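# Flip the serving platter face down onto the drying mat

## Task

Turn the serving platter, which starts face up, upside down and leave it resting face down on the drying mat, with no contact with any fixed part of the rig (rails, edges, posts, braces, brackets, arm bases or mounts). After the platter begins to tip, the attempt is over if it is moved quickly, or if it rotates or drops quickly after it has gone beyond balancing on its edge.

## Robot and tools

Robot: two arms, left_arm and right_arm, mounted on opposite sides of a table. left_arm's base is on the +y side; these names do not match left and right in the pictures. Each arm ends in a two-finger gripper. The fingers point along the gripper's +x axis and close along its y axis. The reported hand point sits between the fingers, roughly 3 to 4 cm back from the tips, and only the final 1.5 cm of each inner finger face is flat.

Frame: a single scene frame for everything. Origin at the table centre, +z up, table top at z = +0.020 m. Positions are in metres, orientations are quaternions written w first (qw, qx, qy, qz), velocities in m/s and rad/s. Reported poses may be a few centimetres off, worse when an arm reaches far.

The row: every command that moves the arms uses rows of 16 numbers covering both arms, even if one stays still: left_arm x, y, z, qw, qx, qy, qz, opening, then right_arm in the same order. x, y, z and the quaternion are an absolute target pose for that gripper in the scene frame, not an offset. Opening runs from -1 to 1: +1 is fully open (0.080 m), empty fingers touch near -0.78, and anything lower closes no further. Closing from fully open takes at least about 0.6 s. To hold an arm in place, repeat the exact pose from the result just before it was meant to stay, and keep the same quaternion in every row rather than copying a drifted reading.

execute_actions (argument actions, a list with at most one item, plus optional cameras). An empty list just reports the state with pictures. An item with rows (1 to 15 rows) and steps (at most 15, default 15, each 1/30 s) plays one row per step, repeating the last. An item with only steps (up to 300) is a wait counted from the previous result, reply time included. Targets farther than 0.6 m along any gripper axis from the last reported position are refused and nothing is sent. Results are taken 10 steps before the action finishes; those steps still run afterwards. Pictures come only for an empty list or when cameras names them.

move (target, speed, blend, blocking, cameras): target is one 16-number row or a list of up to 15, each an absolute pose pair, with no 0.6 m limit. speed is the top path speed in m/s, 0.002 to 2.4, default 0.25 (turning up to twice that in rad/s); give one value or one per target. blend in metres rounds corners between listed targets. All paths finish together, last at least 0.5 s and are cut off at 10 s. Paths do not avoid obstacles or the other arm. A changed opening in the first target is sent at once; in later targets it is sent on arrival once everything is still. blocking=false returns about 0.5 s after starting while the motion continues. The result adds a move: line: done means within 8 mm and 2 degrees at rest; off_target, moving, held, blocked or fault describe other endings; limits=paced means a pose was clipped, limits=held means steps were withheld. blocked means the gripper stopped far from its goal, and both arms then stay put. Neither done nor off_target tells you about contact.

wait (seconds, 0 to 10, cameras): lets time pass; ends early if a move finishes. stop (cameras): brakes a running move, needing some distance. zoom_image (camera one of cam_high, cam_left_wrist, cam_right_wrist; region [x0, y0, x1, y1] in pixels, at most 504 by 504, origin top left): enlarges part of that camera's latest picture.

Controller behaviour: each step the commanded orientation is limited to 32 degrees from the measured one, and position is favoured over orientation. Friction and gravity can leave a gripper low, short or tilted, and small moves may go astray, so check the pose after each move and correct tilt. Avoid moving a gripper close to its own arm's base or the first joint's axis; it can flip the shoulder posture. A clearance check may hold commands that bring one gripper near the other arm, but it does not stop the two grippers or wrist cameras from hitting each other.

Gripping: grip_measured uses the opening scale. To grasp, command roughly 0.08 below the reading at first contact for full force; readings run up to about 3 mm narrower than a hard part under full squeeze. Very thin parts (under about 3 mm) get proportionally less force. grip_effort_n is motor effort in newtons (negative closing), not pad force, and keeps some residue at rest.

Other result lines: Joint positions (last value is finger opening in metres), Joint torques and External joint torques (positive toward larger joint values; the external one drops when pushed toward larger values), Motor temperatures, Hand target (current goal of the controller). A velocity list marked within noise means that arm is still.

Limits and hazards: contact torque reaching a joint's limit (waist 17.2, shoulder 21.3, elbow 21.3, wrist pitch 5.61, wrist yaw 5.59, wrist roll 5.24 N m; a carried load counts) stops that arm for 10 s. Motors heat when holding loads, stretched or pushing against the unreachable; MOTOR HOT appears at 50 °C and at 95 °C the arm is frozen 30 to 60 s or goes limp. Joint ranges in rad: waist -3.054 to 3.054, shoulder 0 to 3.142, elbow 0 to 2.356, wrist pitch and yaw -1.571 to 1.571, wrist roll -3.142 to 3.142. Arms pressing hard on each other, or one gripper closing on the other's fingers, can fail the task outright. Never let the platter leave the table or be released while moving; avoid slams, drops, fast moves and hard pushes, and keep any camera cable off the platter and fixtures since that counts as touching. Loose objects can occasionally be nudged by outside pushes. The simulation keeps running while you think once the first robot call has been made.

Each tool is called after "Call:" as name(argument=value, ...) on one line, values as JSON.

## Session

Call:
execute_actions(actions=[])

Scene clock: 0.00 s of 3974.00 s.
left_arm: end_effector_position=(+0.3479, +0.1610, +0.3459) grip_measured=+1.000 grip_effort_n=n/a end_effector_quat_wxyz=(+0.891, +0.414, +0.147, -0.113) | right_arm: end_effector_position=(-0.2519, -0.2605, +0.3897) grip_measured=+1.000 grip_effort_n=n/a end_effector_quat_wxyz=(+0.545, +0.034, +0.465, +0.697)
Joint positions: left_arm=[0.639 1.689 1.56 -0.385 -0.76 0.485 0.08] | right_arm=[1.09 1.102 1.345 -0.813 0.553 1.206 0.08]
Joint velocities: within noise
Joint torques (N m): no reading
External joint torques (N m): no reading
Motor temperatures (°C): left_arm=[29 31 26 26 25 30] | right_arm=[28 28 27 28 30 26]
Heat: left arm: hottest shoulder 31 °C (+0.0 °C/min); right arm: hottest wrist yaw 30 °C (+0.0 °C/min).
Hand target: left_arm +0.3479, +0.1611, +0.3467; +0.891, +0.414, +0.147, -0.112 | right_arm -0.2516, -0.2606, +0.3904; +0.544, +0.035, +0.465, +0.697

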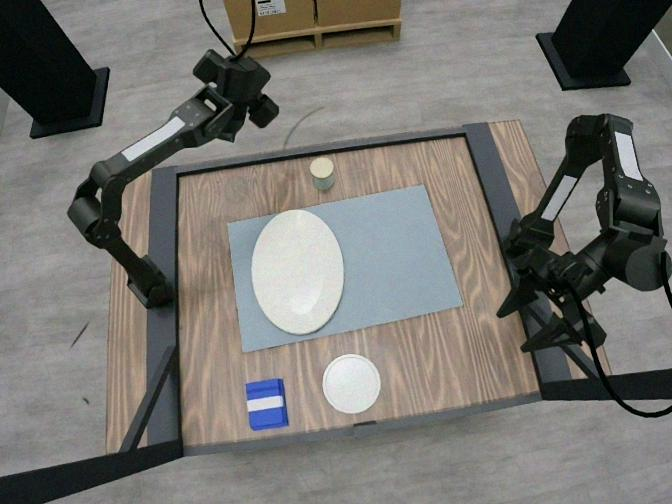

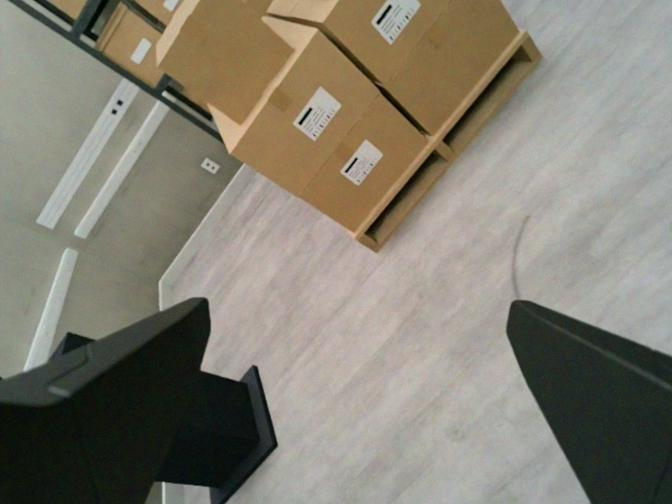

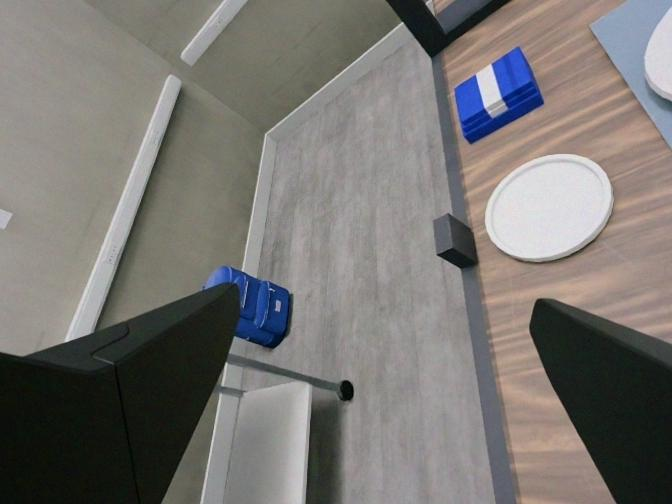

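Call:
move(target=[[0.3479,0.1610,0.3459,0.891,0.414,0.147,-0.113,1,-0.1,-0.15,0.3,0.6355,0.31,0.6355,0.31,0],[0.3479,0.1610,0.3459,0.891,0.414,0.147,-0.113,1,-0.055,-0.09,0.13,0.6355,0.31,0.6355,0.31,0]], speed=[0.3,0.2])

Scene clock: 5.13 s of 3974.00 s.
left_arm: end_effector_position=(+0.3479, +0.1610, +0.3459) grip_measured=+1.000 grip_effort_n=-0.2 end_effector_quat_wxyz=(+0.891, +0.414, +0.147, -0.113) | right_arm: end_effector_position=(-0.0555, -0.0880, +0.1358) grip_measured=+0.003 grip_effort_n=-17.9 end_effector_quat_wxyz=(+0.634, +0.316, +0.633, +0.313)
Joint positions: left_arm=[0.639 1.689 1.56 -0.385 -0.76 0.485 0.08] | right_arm=[0.09 1.451 0.638 0.16 0.087 1.638 0.035]
Joint torques (N m): left_arm=[-0.03 -7.16 7.93 1.56 -0.23 -0.04] | right_arm=[-0.29 -5.2 4.07 1.56 -0.08 -0.13]
External joint torques (N m): left_arm=[-0.02 0.72 1.02 0.04 -0.01 0] | right_arm=[-0.3 0.07 -2.09 0.03 -0.15 -0.09]
Heat: left arm: hottest shoulder 32 °C (+11.7 °C/min); right arm: hottest wrist yaw 30 °C (+0.0 °C/min).
Hand target: left_arm +0.3479, +0.1611, +0.3459; +0.891, +0.414, +0.147, -0.113 | right_arm -0.0550, -0.0900, +0.1301; +0.636, +0.310, +0.635, +0.310
Off the commanded pose: left_arm 0.000 m, 0 deg | right_arm 0.006 m, 1 deg.
Kept back: nothing.
move: done

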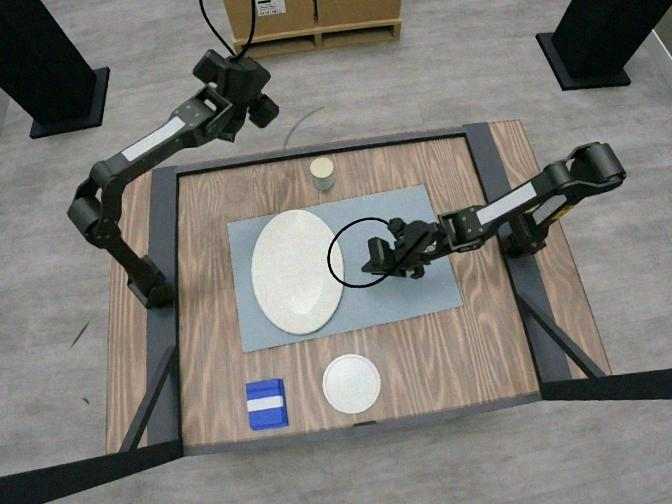

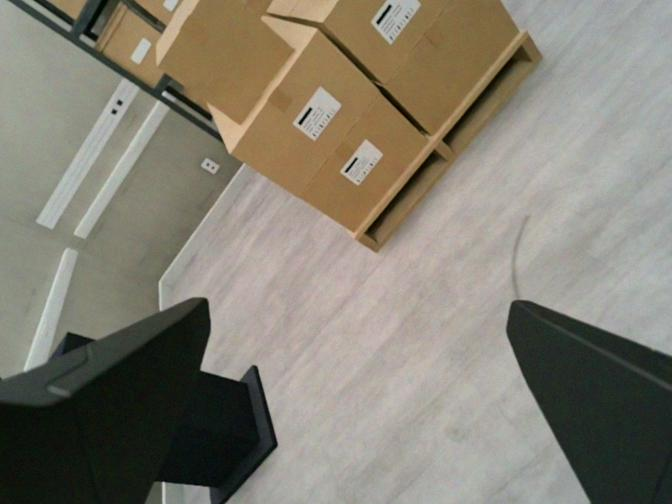

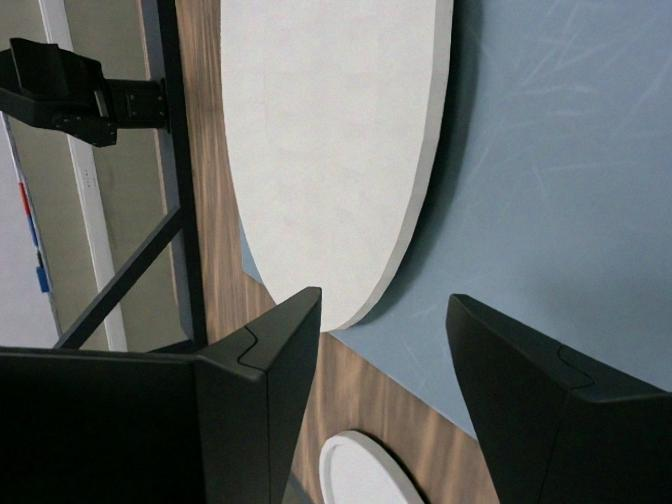

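Call:
move(target=[0.3479,0.1610,0.3459,0.891,0.414,0.147,-0.113,1,-0.055,-0.07,0.073,0.6355,0.31,0.6355,0.31,0], speed=0.12, cameras=["cam_high","cam_right_wrist"])

Call:
zoom_image(camera="cam_high", region=[230, 190, 450, 355])

Scene clock: 6.47 s of 3974.00 s.
left_arm: end_effector_position=(+0.3479, +0.1610, +0.3459) grip_measured=+1.000 grip_effort_n=-0.2 end_effector_quat_wxyz=(+0.891, +0.414, +0.147, -0.113) | right_arm: end_effector_position=(-0.0558, -0.0676, +0.0785) grip_measured=+0.003 grip_effort_n=-17.9 end_effector_quat_wxyz=(+0.634, +0.315, +0.633, +0.313)
Joint positions: left_arm=[0.639 1.689 1.56 -0.385 -0.76 0.485 0.08] | right_arm=[0.083 1.717 0.606 0.459 0.081 1.634 0.035]
Joint torques (N m): left_arm=[-0.02 -7.15 7.94 1.56 -0.22 -0.03] | right_arm=[-0.2 -6.41 3.08 1.57 -0.11 -0.19]
External joint torques (N m): left_arm=[0 0.55 1.1 0.05 -0.02 0.01] | right_arm=[-0.21 -0.18 -2.02 0.03 -0.17 -0.14]
Heat: left arm: hottest shoulder 32 °C (+9.3 °C/min); right arm: hottest wrist yaw 30 °C (+0.0 °C/min).
Hand target: left_arm +0.3479, +0.1611, +0.3459; +0.891, +0.414, +0.147, -0.113 | right_arm -0.0550, -0.0701, +0.0731; +0.636, +0.310, +0.636, +0.310
Off the commanded pose: left_arm 0.000 m, 0 deg | right_arm 0.006 m, 1 deg.
Kept back: nothing.
move: done
Images, in order (width x height): cam_high 672x504, cam_right_wrist 672x504.

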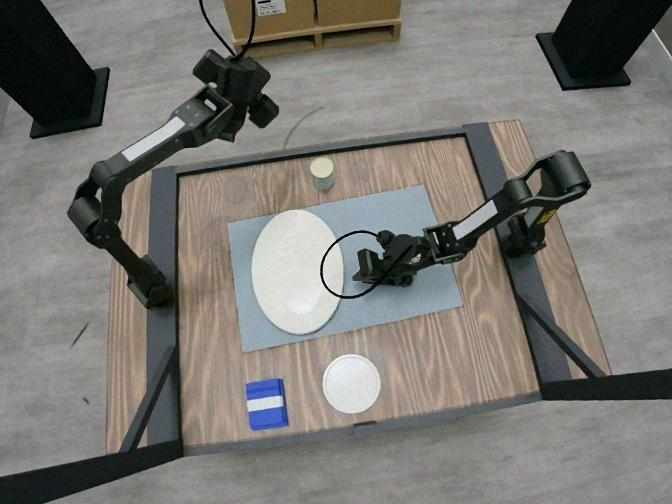

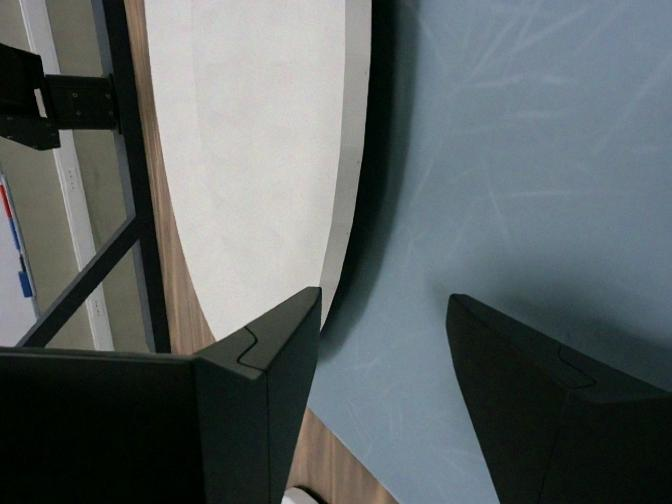

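Scaled by 2.291 from the camera's 672x504 image, which has a finer 960x720 frame.

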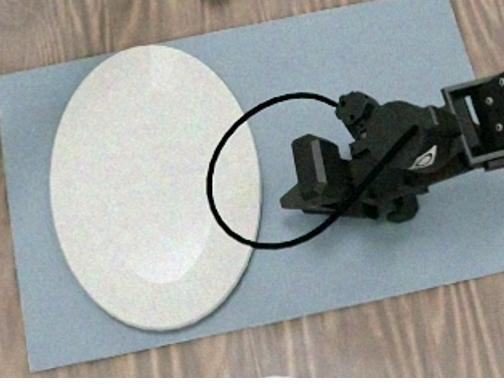

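Call:
move(target=[[0.3479,0.1610,0.3459,0.891,0.414,0.147,-0.113,1,-0.045,-0.07,0.069,0.6355,0.31,0.6355,0.31,0],[0.3479,0.1610,0.3459,0.891,0.414,0.147,-0.113,1,-0.045,-0.038,0.069,0.6355,0.31,0.6355,0.31,0]], speed=0.06, cameras=["cam_high","cam_right_wrist"])

Call:
zoom_image(camera="cam_high", region=[230, 190, 450, 355])

Scene clock: 8.07 s of 3974.00 s.
left_arm: end_effector_position=(+0.3479, +0.1610, +0.3459) grip_measured=+1.000 grip_effort_n=0.2 end_effector_quat_wxyz=(+0.891, +0.414, +0.147, -0.113) | right_arm: end_effector_position=(-0.0473, -0.0619, +0.0676) grip_measured=+0.003 grip_effort_n=-17.9 end_effector_quat_wxyz=(+0.642, +0.295, +0.642, +0.296)
Joint positions: left_arm=[0.639 1.689 1.56 -0.385 -0.76 0.485 0.08] | right_arm=[0.048 1.763 0.656 0.397 0.048 1.611 0.035]
Joint torques (N m): left_arm=[-0.03 -7.15 7.93 1.56 -0.22 -0.03] | right_arm=[-0.92 0.23 9.89 4.67 -0.11 -0.36]
External joint torques (N m): left_arm=[0.01 0.69 1.02 0.04 -0.01 0.01] | right_arm=[-0.95 6.79 4.8 3.18 -0.15 -0.32]
Heat: left arm: hottest shoulder 33 °C (+14.9 °C/min); right arm: hottest wrist pitch 30 °C (+14.9 °C/min).
Hand target: left_arm +0.3479, +0.1611, +0.3459; +0.891, +0.414, +0.147, -0.113 | right_arm -0.0448, -0.0405, +0.0697; +0.636, +0.310, +0.635, +0.310
Off the commanded pose: left_arm 0.000 m, 0 deg | right_arm 0.024 m, 3 deg.
Kept back: nothing.
move: off_target (right_arm)
Images, in order (width x height): cam_high 672x504, cam_right_wrist 672x504.

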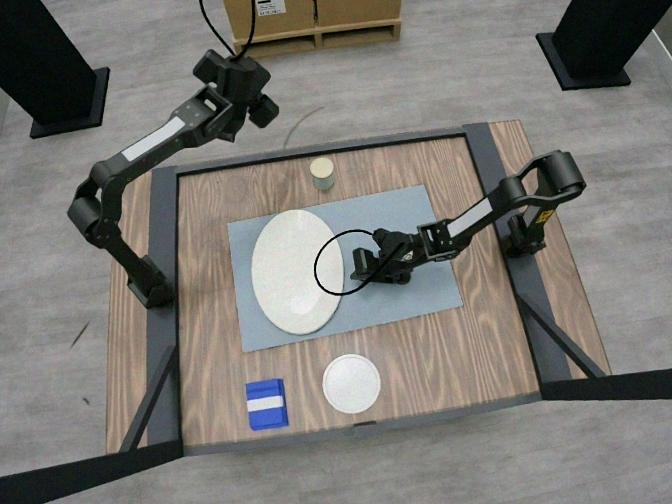

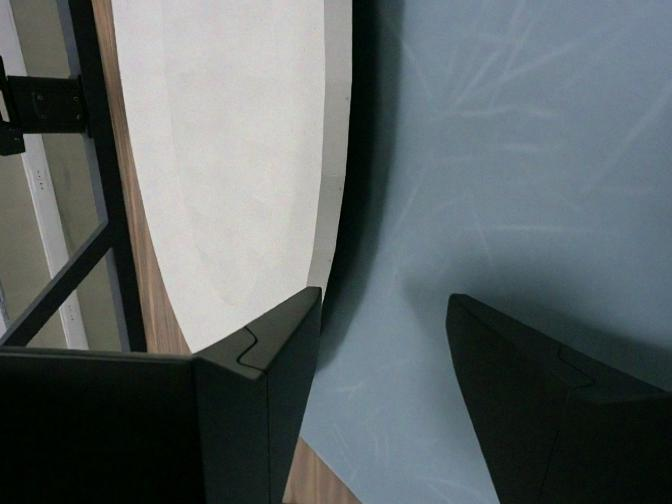

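Scaled by 2.291 from the camera's 672x504 image, which has a finer 960x720 frame.

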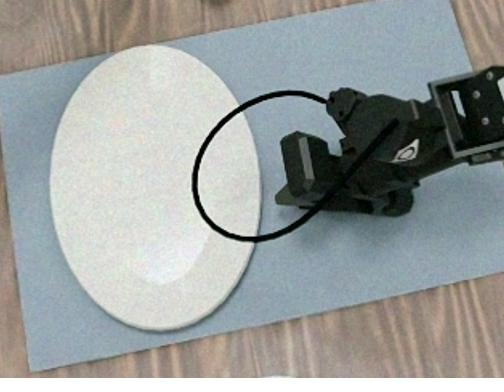

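Call:
move(target=[[0.3479,0.1610,0.3459,0.891,0.414,0.147,-0.113,1,-0.045,-0.06,0.077,0.6355,0.31,0.6355,0.31,0],[0.3479,0.1610,0.3459,0.891,0.414,0.147,-0.113,1,-0.045,-0.038,0.074,0.6355,0.31,0.6355,0.31,0]], speed=0.06, cameras=["cam_high","cam_right_wrist"])

Call:
zoom_image(camera="cam_high", region=[230, 190, 450, 355])

Scene clock: 9.37 s of 3974.00 s.
left_arm: end_effector_position=(+0.3479, +0.1610, +0.3459) grip_measured=+1.000 grip_effort_n=-0.2 end_effector_quat_wxyz=(+0.891, +0.414, +0.147, -0.113) | right_arm: end_effector_position=(-0.0456, -0.0489, +0.0731) grip_measured=+0.003 grip_effort_n=-17.9 end_effector_quat_wxyz=(+0.639, +0.305, +0.637, +0.304)
Joint positions: left_arm=[0.639 1.689 1.56 -0.385 -0.76 0.485 0.08] | right_arm=[0.042 1.787 0.695 0.41 0.048 1.607 0.035]
Joint torques (N m): left_arm=[-0.02 -7.14 7.93 1.56 -0.22 -0.03] | right_arm=[-0.5 -4.24 7.52 2.52 -0.13 -0.16]
External joint torques (N m): left_arm=[-0.03 0.67 1.05 0.04 -0.01 0] | right_arm=[-0.51 2.6 2.37 1.01 -0.19 -0.11]
Heat: left arm: hottest shoulder 33 °C (+12.8 °C/min); right arm: hottest wrist pitch 32 °C (+25.6 °C/min).
Hand target: left_arm +0.3479, +0.1611, +0.3459; +0.891, +0.414, +0.147, -0.113 | right_arm -0.0450, -0.0386, +0.0741; +0.636, +0.310, +0.636, +0.310
Off the commanded pose: left_arm 0.000 m, 0 deg | right_arm 0.011 m, 1 deg.
Kept back: nothing.
move: off_target (right_arm)
Images, in order (width x height): cam_high 672x504, cam_right_wrist 672x504.

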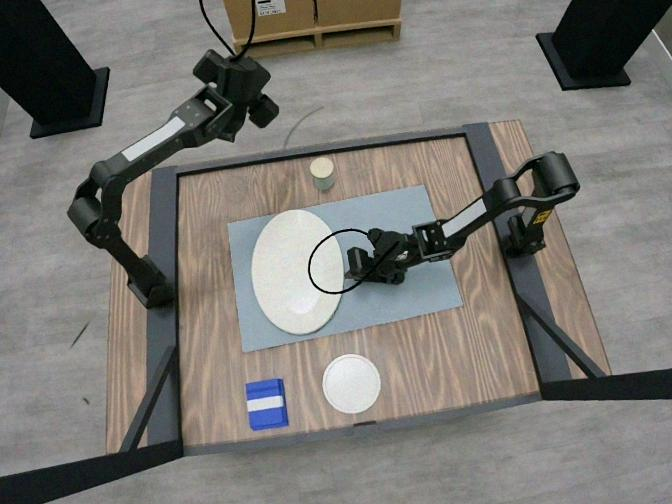

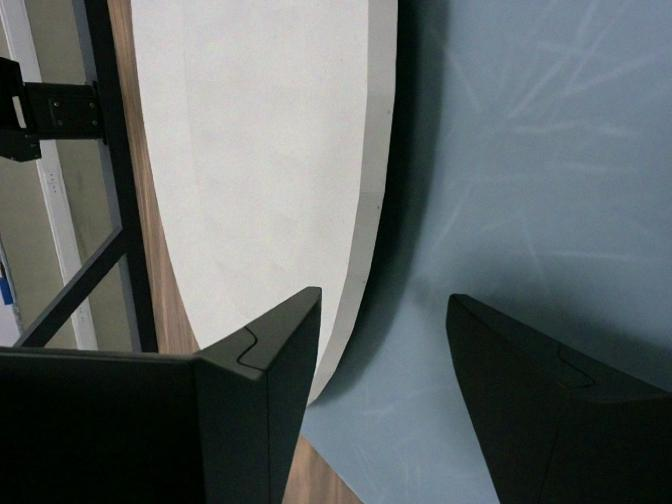

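Scaled by 2.291 from the camera's 672x504 image, which has a finer 960x720 frame.

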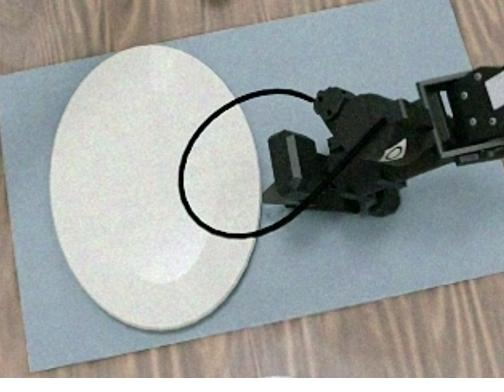

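Call:
move(target=[0.3479,0.1610,0.3459,0.891,0.414,0.147,-0.113,1,-0.045,-0.02,0.075,0.6355,0.31,0.6355,0.31,0], speed=0.06, cameras=["cam_high","cam_right_wrist"])

Call:
zoom_image(camera="cam_high", region=[230, 190, 450, 355])

Scene clock: 10.50 s of 3974.00 s.
left_arm: end_effector_position=(+0.3479, +0.1610, +0.3459) grip_measured=+1.000 grip_effort_n=-0.2 end_effector_quat_wxyz=(+0.891, +0.414, +0.147, -0.113) | right_arm: end_effector_position=(-0.0456, -0.0457, +0.0686) grip_measured=+0.003 grip_effort_n=-17.9 end_effector_quat_wxyz=(+0.646, +0.290, +0.643, +0.291)
Joint positions: left_arm=[0.639 1.689 1.56 -0.385 -0.76 0.485 0.08] | right_arm=[0.04 1.807 0.736 0.346 0.045 1.605 0.035]
Joint torques (N m): left_arm=[-0.03 -7.14 7.93 1.56 -0.22 -0.03] | right_arm=[-0.47 -1.75 10.19 4.7 -0.09 -0.16]
External joint torques (N m): left_arm=[0.01 0.77 0.99 0.03 -0.01 0] | right_arm=[-0.51 5.27 4.97 3.22 -0.14 -0.12]
Motor temperatures (°C): left_arm=[29 33 29 28 25 30] | right_arm=[27 29 29 33 30 26]
Heat: left arm: hottest shoulder 33 °C (+11.4 °C/min); right arm: hottest wrist pitch 33 °C (+28.6 °C/min).
Hand target: left_arm +0.3479, +0.1611, +0.3459; +0.891, +0.414, +0.147, -0.113 | right_arm -0.0447, -0.0226, +0.0760; +0.636, +0.310, +0.635, +0.310
Off the commanded pose: left_arm 0.000 m, 0 deg | right_arm 0.026 m, 3 deg.
Kept back: nothing.
move: off_target (right_arm)
Images, in order (width x height): cam_high 672x504, cam_right_wrist 672x504.

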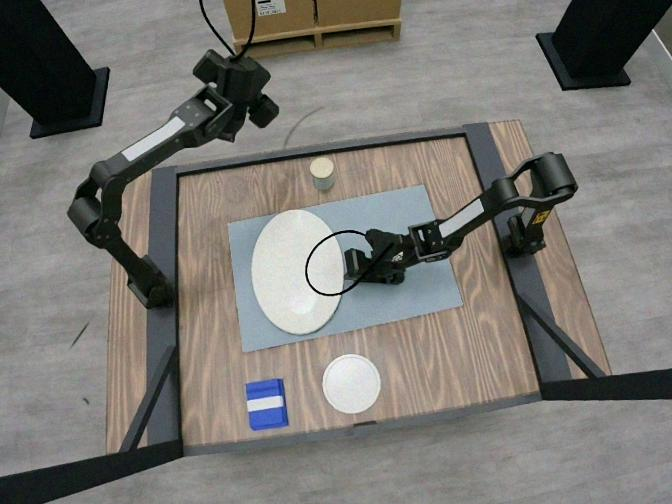

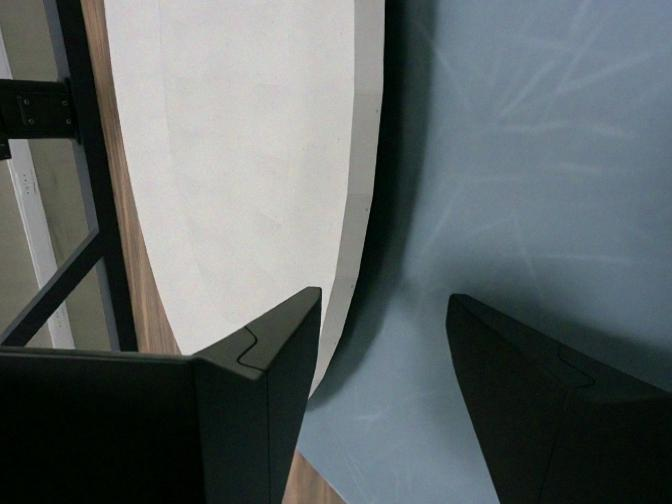

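Scaled by 2.291 from the camera's 672x504 image, which has a finer 960x720 frame.

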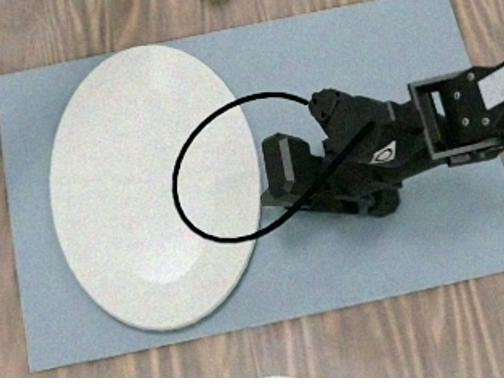

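Call:
move(target=[[0.3479,0.1610,0.3459,0.891,0.414,0.147,-0.113,1,-0.047,-0.05,0.085,0.6355,0.31,0.6355,0.31,0],[0.3479,0.1610,0.3459,0.891,0.414,0.147,-0.113,1,-0.047,-0.022,0.078,0.6355,0.31,0.6355,0.31,0]], speed=0.06, cameras=["cam_high","cam_right_wrist"])

Call:
zoom_image(camera="cam_high", region=[230, 190, 450, 355])

Scene clock: 12.27 s of 3974.00 s.
left_arm: end_effector_position=(+0.3479, +0.1610, +0.3459) grip_measured=+1.000 grip_effort_n=-0.2 end_effector_quat_wxyz=(+0.891, +0.414, +0.147, -0.113) | right_arm: end_effector_position=(-0.0473, -0.0255, +0.0782) grip_measured=+0.003 grip_effort_n=-17.9 end_effector_quat_wxyz=(+0.636, +0.309, +0.636, +0.310)
Joint positions: left_arm=[0.639 1.689 1.56 -0.385 -0.76 0.485 0.08] | right_arm=[0.042 1.845 0.788 0.392 0.044 1.605 0.035]
Joint torques (N m): left_arm=[-0.04 -7.16 7.94 1.56 -0.22 -0.03] | right_arm=[-0.04 -7.53 5.43 1.27 0.03 -0.04]
External joint torques (N m): left_arm=[0.02 0.71 0.99 0.02 -0.01 0.01] | right_arm=[-0.09 -0.07 0.08 -0.27 -0.02 0]
Heat: left arm: hottest shoulder 34 °C (+14.7 °C/min); right arm: hottest wrist pitch 33 °C (+24.5 °C/min).
Hand target: left_arm +0.3479, +0.1611, +0.3459; +0.891, +0.414, +0.147, -0.113 | right_arm -0.0470, -0.0221, +0.0781; +0.635, +0.310, +0.636, +0.310
Off the commanded pose: left_arm 0.000 m, 0 deg | right_arm 0.004 m, 0 deg.
Kept back: nothing.
move: done
Images, in order (width x height): cam_high 672x504, cam_right_wrist 672x504.

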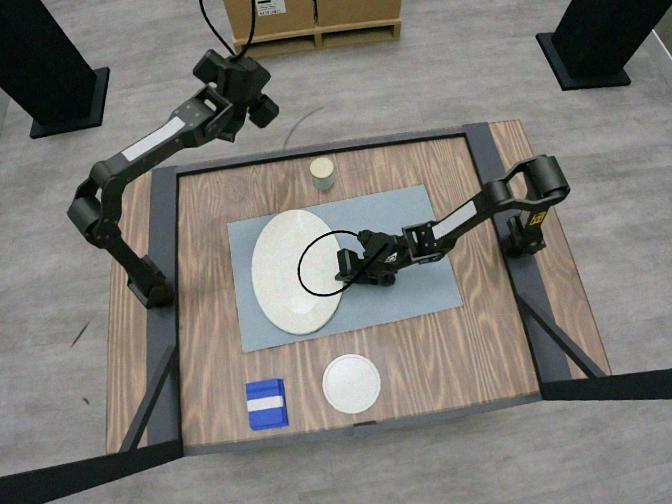

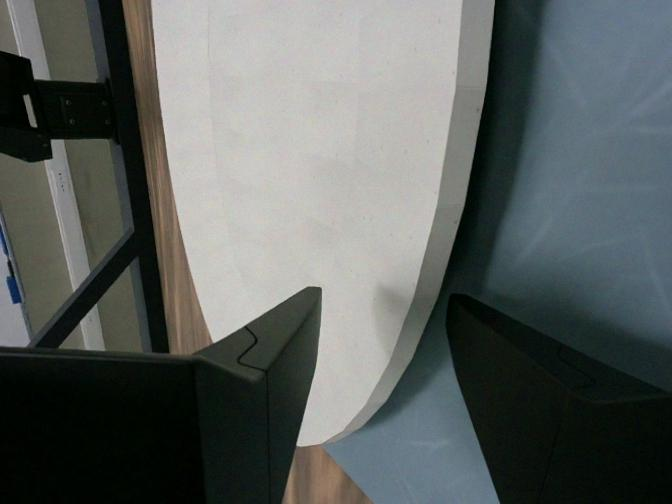

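Scaled by 2.291 from the camera's 672x504 image, which has a finer 960x720 frame.

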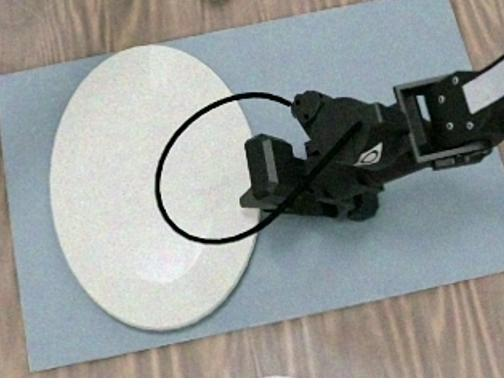

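Call:
move(target=[[0.3479,0.1610,0.3459,0.891,0.414,0.147,-0.113,1,-0.034,-0.022,0.078,0.6355,0.31,0.6355,0.31,0],[0.3479,0.1610,0.3459,0.891,0.414,0.147,-0.113,1,-0.034,-0.018,0.078,0.6355,0.31,0.6355,0.31,-0.4]], speed=0.06, cameras=["cam_right_wrist"])

Call:
move(target=[0.3479,0.1610,0.3459,0.891,0.414,0.147,-0.113,1,-0.034,-0.018,0.078,0.6355,0.31,0.6355,0.31,-0.55], speed=0.06, cameras=["cam_right_wrist"])

Scene clock: 14.27 s of 3974.00 s.
left_arm: end_effector_position=(+0.3479, +0.1610, +0.3459) grip_measured=+1.000 grip_effort_n=-0.2 end_effector_quat_wxyz=(+0.891, +0.414, +0.147, -0.113) | right_arm: end_effector_position=(-0.0345, -0.0231, +0.0757) grip_measured=-0.394 grip_effort_n=-25.8 end_effector_quat_wxyz=(+0.638, +0.305, +0.637, +0.306)
Joint positions: left_arm=[0.639 1.689 1.56 -0.385 -0.76 0.485 0.08] | right_arm=[0.002 1.857 0.802 0.378 0.015 1.58 0.017]
Joint torques (N m): left_arm=[-0.02 -7.15 7.94 1.56 -0.22 -0.03] | right_arm=[-0.28 -7.71 5.64 1.91 -0.01 -0.04]
External joint torques (N m): left_arm=[-0.06 0.65 1.06 0.04 0 0] | right_arm=[-0.29 -0.23 0.34 0.41 -0.05 0]
Heat: left arm: hottest shoulder 34 °C (+12.6 °C/min); right arm: hottest wrist pitch 33 °C (+21.0 °C/min).
Hand target: left_arm +0.3479, +0.1611, +0.3459; +0.891, +0.414, +0.147, -0.113 | right_arm -0.0340, -0.0181, +0.0780; +0.636, +0.310, +0.636, +0.310
Off the commanded pose: left_arm 0.000 m, 0 deg | right_arm 0.006 m, 1 deg.
Kept back: nothing.
move: done
Images, in order (width x height): cam_right_wrist 672x504.

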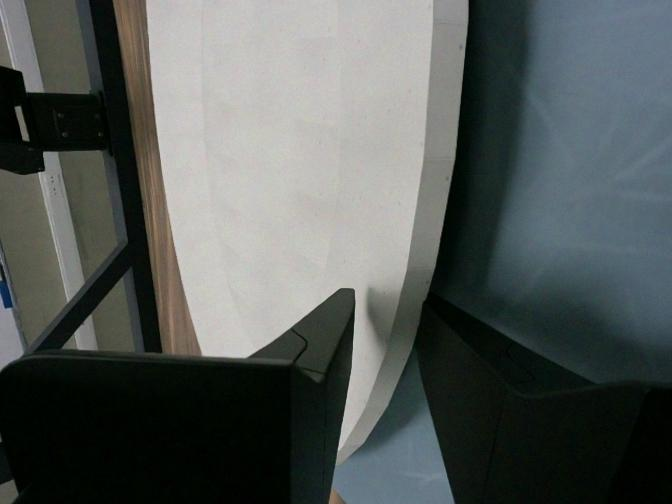

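Scene clock: 14.97 s of 3974.00 s.
left_arm: end_effector_position=(+0.3479, +0.1610, +0.3459) grip_measured=+1.000 grip_effort_n=-0.2 end_effector_quat_wxyz=(+0.891, +0.414, +0.147, -0.113) | right_arm: end_effector_position=(-0.0345, -0.0231, +0.0757) grip_measured=-0.537 grip_effort_n=-61.2 end_effector_quat_wxyz=(+0.638, +0.305, +0.637, +0.306)
Joint positions: left_arm=[0.639 1.689 1.56 -0.385 -0.76 0.485 0.08] | right_arm=[0.002 1.857 0.802 0.378 0.015 1.58 0.011]
Joint torques (N m): left_arm=[-0.01 -7.15 7.92 1.56 -0.23 -0.03] | right_arm=[-0.35 -7.7 5.76 1.92 -0.01 -0.03]
External joint torques (N m): left_arm=[0.03 0.74 0.98 0.03 -0.01 0.01] | right_arm=[-0.36 -0.2 0.43 0.4 -0.05 0.01]
Heat: left arm: hottest shoulder 34 °C (+12.0 °C/min); right arm: hottest wrist pitch 34 °C (+24.1 °C/min).
Hand target: left_arm +0.3479, +0.1611, +0.3459; +0.891, +0.414, +0.147, -0.113 | right_arm -0.0340, -0.0181, +0.0780; +0.636, +0.310, +0.635, +0.310
Off the commanded pose: left_arm 0.000 m, 0 deg | right_arm 0.006 m, 1 deg.
Kept back: nothing.
move: done
Images, in order (width x height): cam_right_wrist 672x504.

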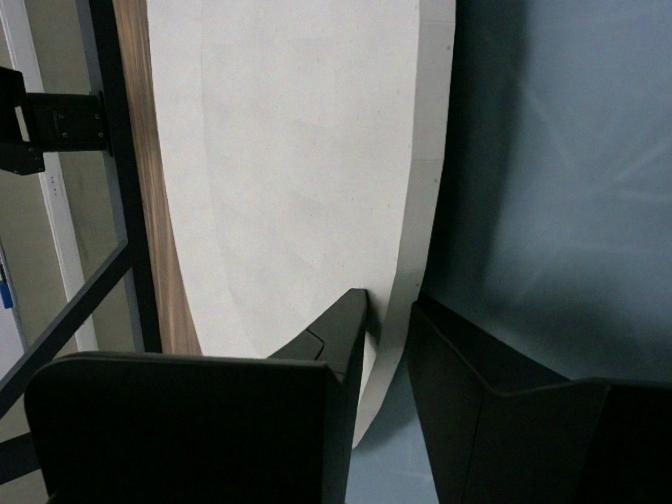

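Call:
move(target=[0.3479,0.1610,0.3459,0.891,0.414,0.147,-0.113,1,-0.034,-0.023,0.08,0.6355,0.31,0.6355,0.31,-0.8], speed=0.06, cameras=[])

Call:
move(target=[[0.3479,0.1610,0.3459,0.891,0.414,0.147,-0.113,1,-0.034,-0.023,0.08,0.6355,0.31,0.6355,0.31,-1],[0.3479,0.1610,0.3459,0.891,0.414,0.147,-0.113,1,-0.036,-0.028,0.115,0.641,0.299,0.641,0.299,-1]], speed=0.05, cameras=["cam_high","cam_right_wrist"])

Scene clock: 16.17 s of 3974.00 s.
left_arm: end_effector_position=(+0.3479, +0.1610, +0.3459) grip_measured=+1.000 grip_effort_n=-0.2 end_effector_quat_wxyz=(+0.891, +0.414, +0.147, -0.113) | right_arm: end_effector_position=(-0.0346, -0.0233, +0.0759) grip_measured=-0.579 grip_effort_n=-83.5 end_effector_quat_wxyz=(+0.638, +0.306, +0.637, +0.306)
Joint positions: left_arm=[0.639 1.689 1.56 -0.385 -0.76 0.485 0.08] | right_arm=[0.002 1.856 0.801 0.378 0.014 1.582 0.009]
Joint torques (N m): left_arm=[-0.03 -7.16 7.93 1.56 -0.23 -0.03] | right_arm=[-0.16 -10.26 3.83 1.75 0.01 -0.11]
External joint torques (N m): left_arm=[-0.02 0.7 1.02 0.04 -0.01 0] | right_arm=[-0.21 -2.75 -1.49 0.23 -0.02 -0.07]
Heat: left arm: hottest shoulder 35 °C (+14.8 °C/min); right arm: hottest wrist pitch 34 °C (+22.3 °C/min).
Hand target: left_arm +0.3479, +0.1611, +0.3459; +0.891, +0.414, +0.147, -0.113 | right_arm -0.0340, -0.0230, +0.0800; +0.636, +0.310, +0.636, +0.310
Off the commanded pose: left_arm 0.000 m, 0 deg | right_arm 0.004 m, 1 deg.
Kept back: nothing.
move: done
No camera images: "cameras" was empty.

Scene clock: 17.67 s of 3974.00 s.
left_arm: end_effector_position=(+0.3479, +0.1610, +0.3459) grip_measured=+1.000 grip_effort_n=-0.2 end_effector_quat_wxyz=(+0.891, +0.414, +0.147, -0.113) | right_arm: end_effector_position=(-0.0319, -0.0304, +0.1016) grip_measured=-0.594 grip_effort_n=-83.5 end_effector_quat_wxyz=(+0.646, +0.293, +0.644, +0.287)
Joint positions: left_arm=[0.639 1.689 1.56 -0.385 -0.76 0.485 0.08] | right_arm=[-0.003 1.756 0.851 0.179 0.016 1.585 0.008]
Joint torques (N m): left_arm=[-0.03 -7.14 7.94 1.56 -0.22 -0.04] | right_arm=[0.63 -11.91 5.63 0.83 0.11 -0.11]
External joint torques (N m): left_arm=[0.03 0.78 0.97 0.02 -0.01 0] | right_arm=[0.62 -4.63 -0.22 -0.65 0.07 -0.07]
Heat: left arm: hottest shoulder 35 °C (+13.6 °C/min); right arm: hottest wrist pitch 34 °C (+20.4 °C/min).
Hand target: left_arm +0.3479, +0.1611, +0.3459; +0.891, +0.414, +0.147, -0.113 | right_arm -0.0360, -0.0281, +0.1148; +0.641, +0.299, +0.641, +0.299
Off the commanded pose: left_arm 0.000 m, 0 deg | right_arm 0.014 m, 2 deg.
Kept back: nothing.
move: off_target (right_arm)
Images, in order (width x height): cam_high 672x504, cam_right_wrist 672x504.

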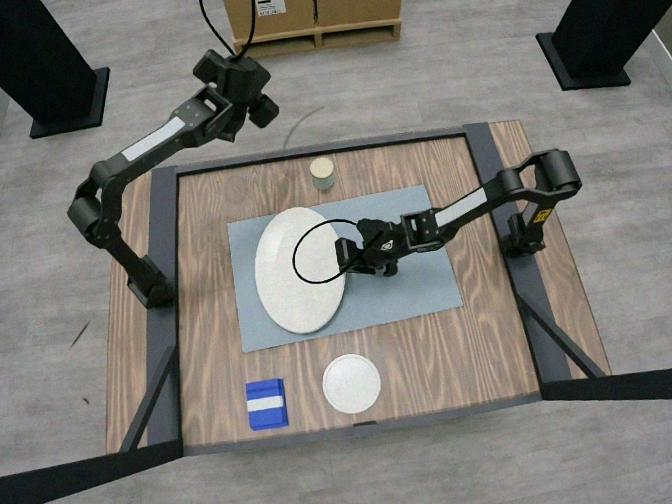

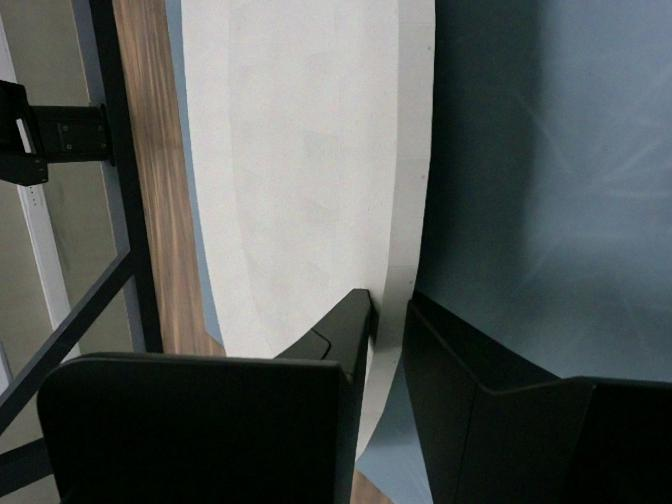

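Call:
move(target=[[0.3479,0.1610,0.3459,0.891,0.414,0.147,-0.113,1,-0.036,-0.036,0.145,0.653,0.271,0.653,0.271,-1],[0.3479,0.1610,0.3459,0.891,0.414,0.147,-0.113,1,-0.036,-0.048,0.17,0.6645,0.2418,0.6645,0.2418,-1]], speed=0.06, cameras=[])

Call:
move(target=[[0.3479,0.1610,0.3459,0.891,0.414,0.147,-0.113,1,-0.038,-0.06,0.2,0.674,0.213,0.674,0.213,-1],[0.3479,0.1610,0.3459,0.891,0.414,0.147,-0.113,1,-0.04,-0.075,0.23,0.683,0.183,0.683,0.183,-1]], speed=0.06, cameras=["cam_high","cam_right_wrist"])

Scene clock: 20.00 s of 3974.00 s.
left_arm: end_effector_position=(+0.3479, +0.1610, +0.3459) grip_measured=+1.000 grip_effort_n=-0.2 end_effector_quat_wxyz=(+0.891, +0.414, +0.147, -0.113) | right_arm: end_effector_position=(-0.0327, -0.0540, +0.1453) grip_measured=-0.601 grip_effort_n=-83.5 end_effector_quat_wxyz=(+0.673, +0.223, +0.670, +0.220)
Joint positions: left_arm=[0.639 1.689 1.56 -0.385 -0.76 0.485 0.08] | right_arm=[-0.001 1.645 1.06 -0.349 0.016 1.586 0.008]
Joint torques (N m): left_arm=[-0.03 -7.14 7.94 1.56 -0.22 -0.03] | right_arm=[0.49 -13.17 8.14 0.82 0 -0.02]
External joint torques (N m): left_arm=[-0.02 0.65 1.07 0.05 -0.01 0] | right_arm=[0.48 -6.18 1.72 -0.44 -0.05 0.01]
Heat: left arm: hottest shoulder 35 °C (+12.0 °C/min); right arm: hottest wrist pitch 34 °C (+18.0 °C/min).
Hand target: left_arm +0.3479, +0.1611, +0.3459; +0.891, +0.414, +0.147, -0.113 | right_arm -0.0359, -0.0485, +0.1698; +0.664, +0.242, +0.665, +0.242
Off the commanded pose: left_arm 0.000 m, 0 deg | right_arm 0.026 m, 4 deg.
Kept back: nothing.
move: off_target (right_arm)
No camera images: "cameras" was empty.

Scene clock: 21.83 s of 3974.00 s.
left_arm: end_effector_position=(+0.3479, +0.1610, +0.3459) grip_measured=+1.000 grip_effort_n=-0.2 end_effector_quat_wxyz=(+0.891, +0.414, +0.147, -0.113) | right_arm: end_effector_position=(-0.0373, -0.0795, +0.2020) grip_measured=-0.615 grip_effort_n=-83.5 end_effector_quat_wxyz=(+0.690, +0.159, +0.688, +0.155)
Joint positions: left_arm=[0.639 1.689 1.56 -0.385 -0.76 0.485 0.08] | right_arm=[0.012 1.626 1.356 -0.852 0.016 1.6 0.007]
Joint torques (N m): left_arm=[-0.02 -7.13 7.94 1.56 -0.23 -0.04] | right_arm=[0.7 -13.33 9.27 0.62 0.1 0.05]
External joint torques (N m): left_arm=[-0.01 0.68 1.01 0.02 -0.01 0] | right_arm=[0.69 -6.46 2.87 -0.36 0.04 0.08]
Heat: left arm: hottest shoulder 36 °C (+13.7 °C/min); right arm: hottest shoulder 33 °C (+13.7 °C/min).
Hand target: left_arm +0.3479, +0.1611, +0.3459; +0.891, +0.414, +0.147, -0.113 | right_arm -0.0399, -0.0759, +0.2296; +0.683, +0.183, +0.683, +0.183
Off the commanded pose: left_arm 0.000 m, 0 deg | right_arm 0.029 m, 4 deg.
Kept back: nothing.
move: off_target (right_arm)
Images, in order (width x height): cam_high 672x504, cam_right_wrist 672x504.

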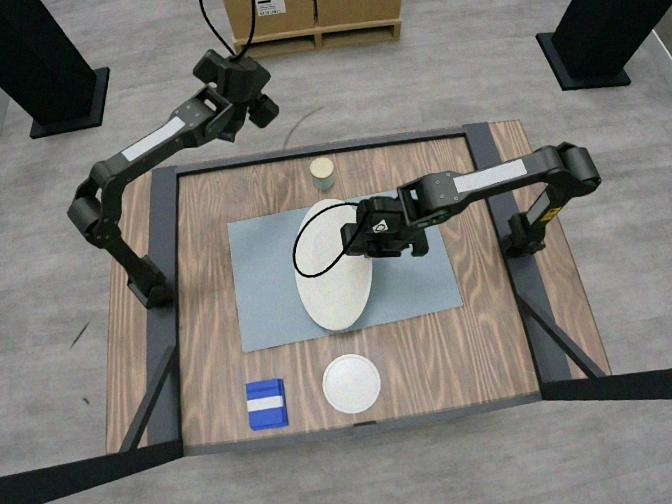

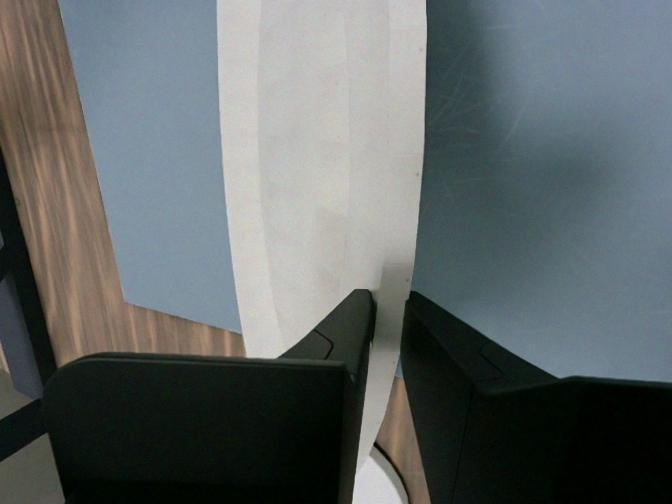

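Call:
move(target=[[0.3479,0.1610,0.3459,0.891,0.414,0.147,-0.113,1,-0.045,-0.095,0.262,0.6935,0.138,0.6935,0.138,-1],[0.3479,0.1610,0.3459,0.891,0.414,0.147,-0.113,1,-0.05,-0.108,0.285,0.699,0.108,0.699,0.108,-1]], speed=0.06, cameras=["cam_right_wrist"])

Call:
move(target=[[0.3479,0.1610,0.3459,0.891,0.414,0.147,-0.113,1,-0.053,-0.115,0.315,0.7011,0.0923,0.7011,0.0923,-1],[0.3479,0.1610,0.3459,0.891,0.414,0.147,-0.113,1,-0.055,-0.12,0.345,0.702,0.081,0.702,0.081,-1]], speed=0.06, cameras=["cam_high","cam_right_wrist"])

Scene clock: 24.63 s of 3974.00 s.
left_arm: end_effector_position=(+0.3479, +0.1610, +0.3459) grip_measured=+1.000 grip_effort_n=-0.2 end_effector_quat_wxyz=(+0.891, +0.414, +0.147, -0.113) | right_arm: end_effector_position=(-0.0485, -0.1132, +0.2619) grip_measured=-0.636 grip_effort_n=-83.5 end_effector_quat_wxyz=(+0.703, +0.081, +0.702, +0.080)
Joint positions: left_arm=[0.639 1.689 1.56 -0.385 -0.76 0.485 0.08] | right_arm=[0.047 1.709 1.752 -1.385 0.016 1.633 0.006]
Joint torques (N m): left_arm=[-0.03 -7.14 7.94 1.56 -0.23 -0.03] | right_arm=[0.36 -11.59 9.84 0.78 0.19 0.08]
External joint torques (N m): left_arm=[-0.02 0.63 1.05 0.03 -0.02 0] | right_arm=[0.31 -4.65 3.98 0.13 0.14 0.09]
Motor temperatures (°C): left_arm=[29 36 32 30 25 30] | right_arm=[27 34 33 33 30 26]
Heat: left arm: hottest shoulder 36 °C (+12.2 °C/min); right arm: hottest shoulder 34 °C (+14.6 °C/min).
Hand target: left_arm +0.3479, +0.1611, +0.3459; +0.891, +0.414, +0.147, -0.113 | right_arm -0.0498, -0.1090, +0.2848; +0.699, +0.108, +0.699, +0.108
Off the commanded pose: left_arm 0.000 m, 0 deg | right_arm 0.024 m, 4 deg.
Kept back: nothing.
move: off_target (right_arm)
Images, in order (width x height): cam_right_wrist 672x504.

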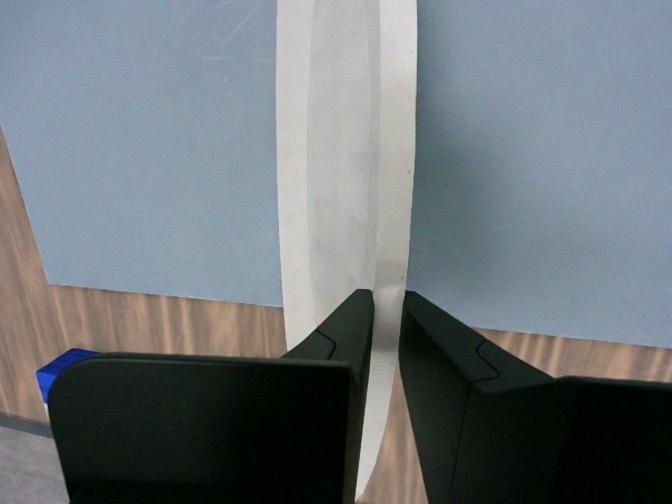

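Scene clock: 26.13 s of 3974.00 s.
left_arm: end_effector_position=(+0.3479, +0.1610, +0.3459) grip_measured=+1.000 grip_effort_n=0.2 end_effector_quat_wxyz=(+0.891, +0.414, +0.147, -0.113) | right_arm: end_effector_position=(-0.0552, -0.1146, +0.3075) grip_measured=-0.636 grip_effort_n=-83.5 end_effector_quat_wxyz=(+0.701, +0.084, +0.703, +0.086)
Joint positions: left_arm=[0.639 1.689 1.56 -0.385 -0.76 0.485 0.08] | right_arm=[0.067 1.771 2.018 -1.578 0.016 1.648 0.006]
Joint torques (N m): left_arm=[-0.02 -7.15 7.93 1.56 -0.22 -0.04] | right_arm=[0.1 -16.35 10.4 0.45 0.16 0.06]
External joint torques (N m): left_arm=[-0.06 0.77 0.96 0.02 0 0] | right_arm=[0.1 -9.23 4.87 -0.24 0.09 0.07]
Heat: left arm: hottest shoulder 36 °C (+11.5 °C/min); right arm: hottest shoulder 34 °C (+13.8 °C/min).
Hand target: left_arm +0.3479, +0.1611, +0.3459; +0.891, +0.414, +0.147, -0.113 | right_arm -0.0548, -0.1219, +0.3431; +0.692, +0.125, +0.699, +0.126
Off the commanded pose: left_arm 0.000 m, 0 deg | right_arm 0.038 m, 1 deg.
joint sent to its limit (right arm) — joint 4 (wrist pitch), lower limit.
Kept back: nothing.
move: off_target (right_arm)
Images, in order (width x height): cam_high 672x504, cam_right_wrist 672x504.

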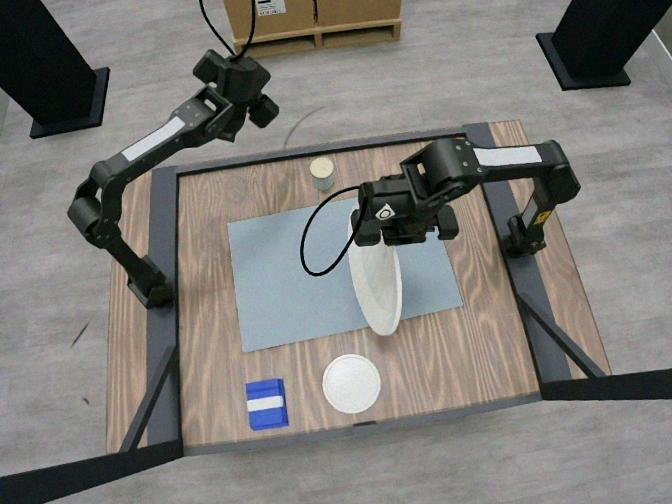

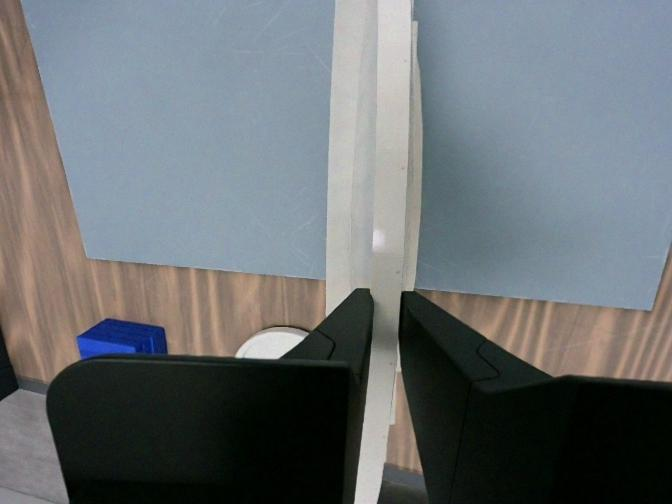

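Call:
move(target=[[0.3479,0.1610,0.3459,0.891,0.414,0.147,-0.113,1,-0.055,-0.115,0.352,0.6797,-0.1949,0.6184,0.3428,-1],[0.3479,0.1610,0.3459,0.891,0.414,0.147,-0.113,1,-0.055,-0.11,0.352,0.5534,-0.4402,0.4402,0.5534,-1],[0.3479,0.1610,0.3459,0.891,0.414,0.147,-0.113,1,-0.055,-0.105,0.352,0.3428,-0.6184,0.1949,0.6797,-1]], speed=0.13)

Scene clock: 36.20 s of 3974.00 s.
left_arm: end_effector_position=(+0.3479, +0.1610, +0.3459) grip_measured=+1.000 grip_effort_n=-0.2 end_effector_quat_wxyz=(+0.891, +0.414, +0.147, -0.113) | right_arm: end_effector_position=(-0.0557, -0.1036, +0.3250) grip_measured=-0.637 grip_effort_n=-83.5 end_effector_quat_wxyz=(+0.367, -0.601, +0.169, +0.689)
Joint positions: left_arm=[0.639 1.689 1.56 -0.385 -0.76 0.485 0.08] | right_arm=[0.066 1.792 2.106 -1.578 0.017 -0.705 0.006]
Joint torques (N m): left_arm=[-0.02 -7.15 7.93 1.56 -0.23 -0.03] | right_arm=[-0.21 -12.62 10.19 0.47 0.02 -0.11]
External joint torques (N m): left_arm=[-0.02 0.68 1.02 0.04 -0.01 0] | right_arm=[-0.23 -5.52 4.77 -0.37 0.05 -0.12]
Motor temperatures (°C): left_arm=[29 37 33 31 25 30] | right_arm=[27 40 38 31 30 26]
Heat: left arm: hottest shoulder 37 °C (+9.9 °C/min); right arm: hottest shoulder 40 °C (+19.9 °C/min). Heating fast: the right arm's shoulder motor: a push or a pull is the cause, and it goes on while you think. Ease it with your next call, before anything else.
Hand target: left_arm +0.3479, +0.1611, +0.3459; +0.891, +0.414, +0.147, -0.113 | right_arm -0.0549, -0.1063, +0.3508; -0.391, +0.584, -0.140, -0.698
Off the commanded pose: left_arm 0.000 m, 0 deg | right_arm 0.027 m, 5 deg.
joint sent to its limit (right arm) — joint 4 (wrist pitch), lower limit.
Kept back: nothing.
move: off_target (right_arm)

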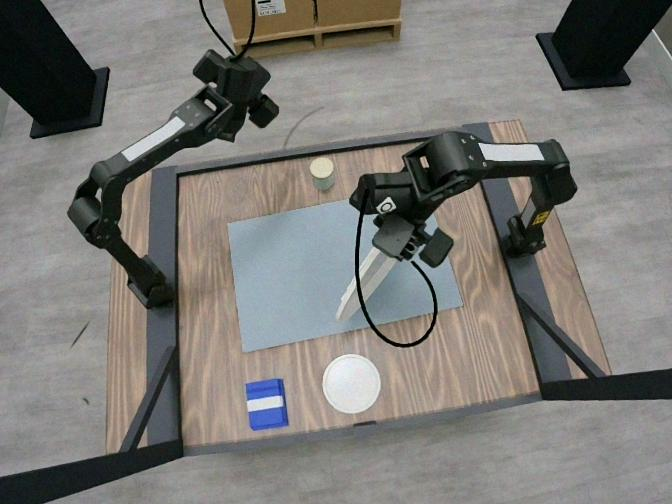

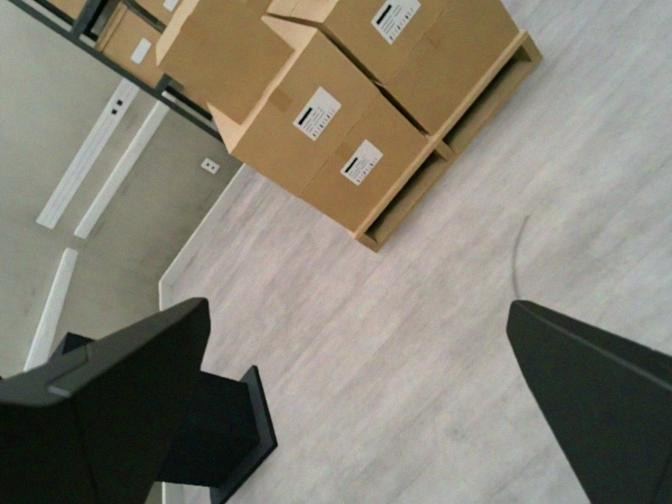

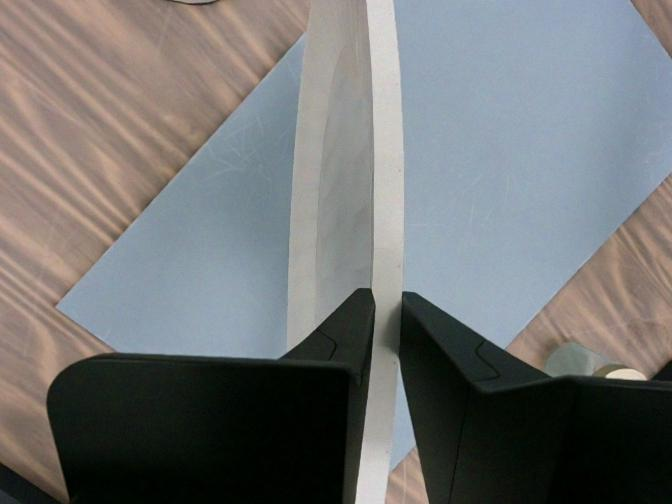

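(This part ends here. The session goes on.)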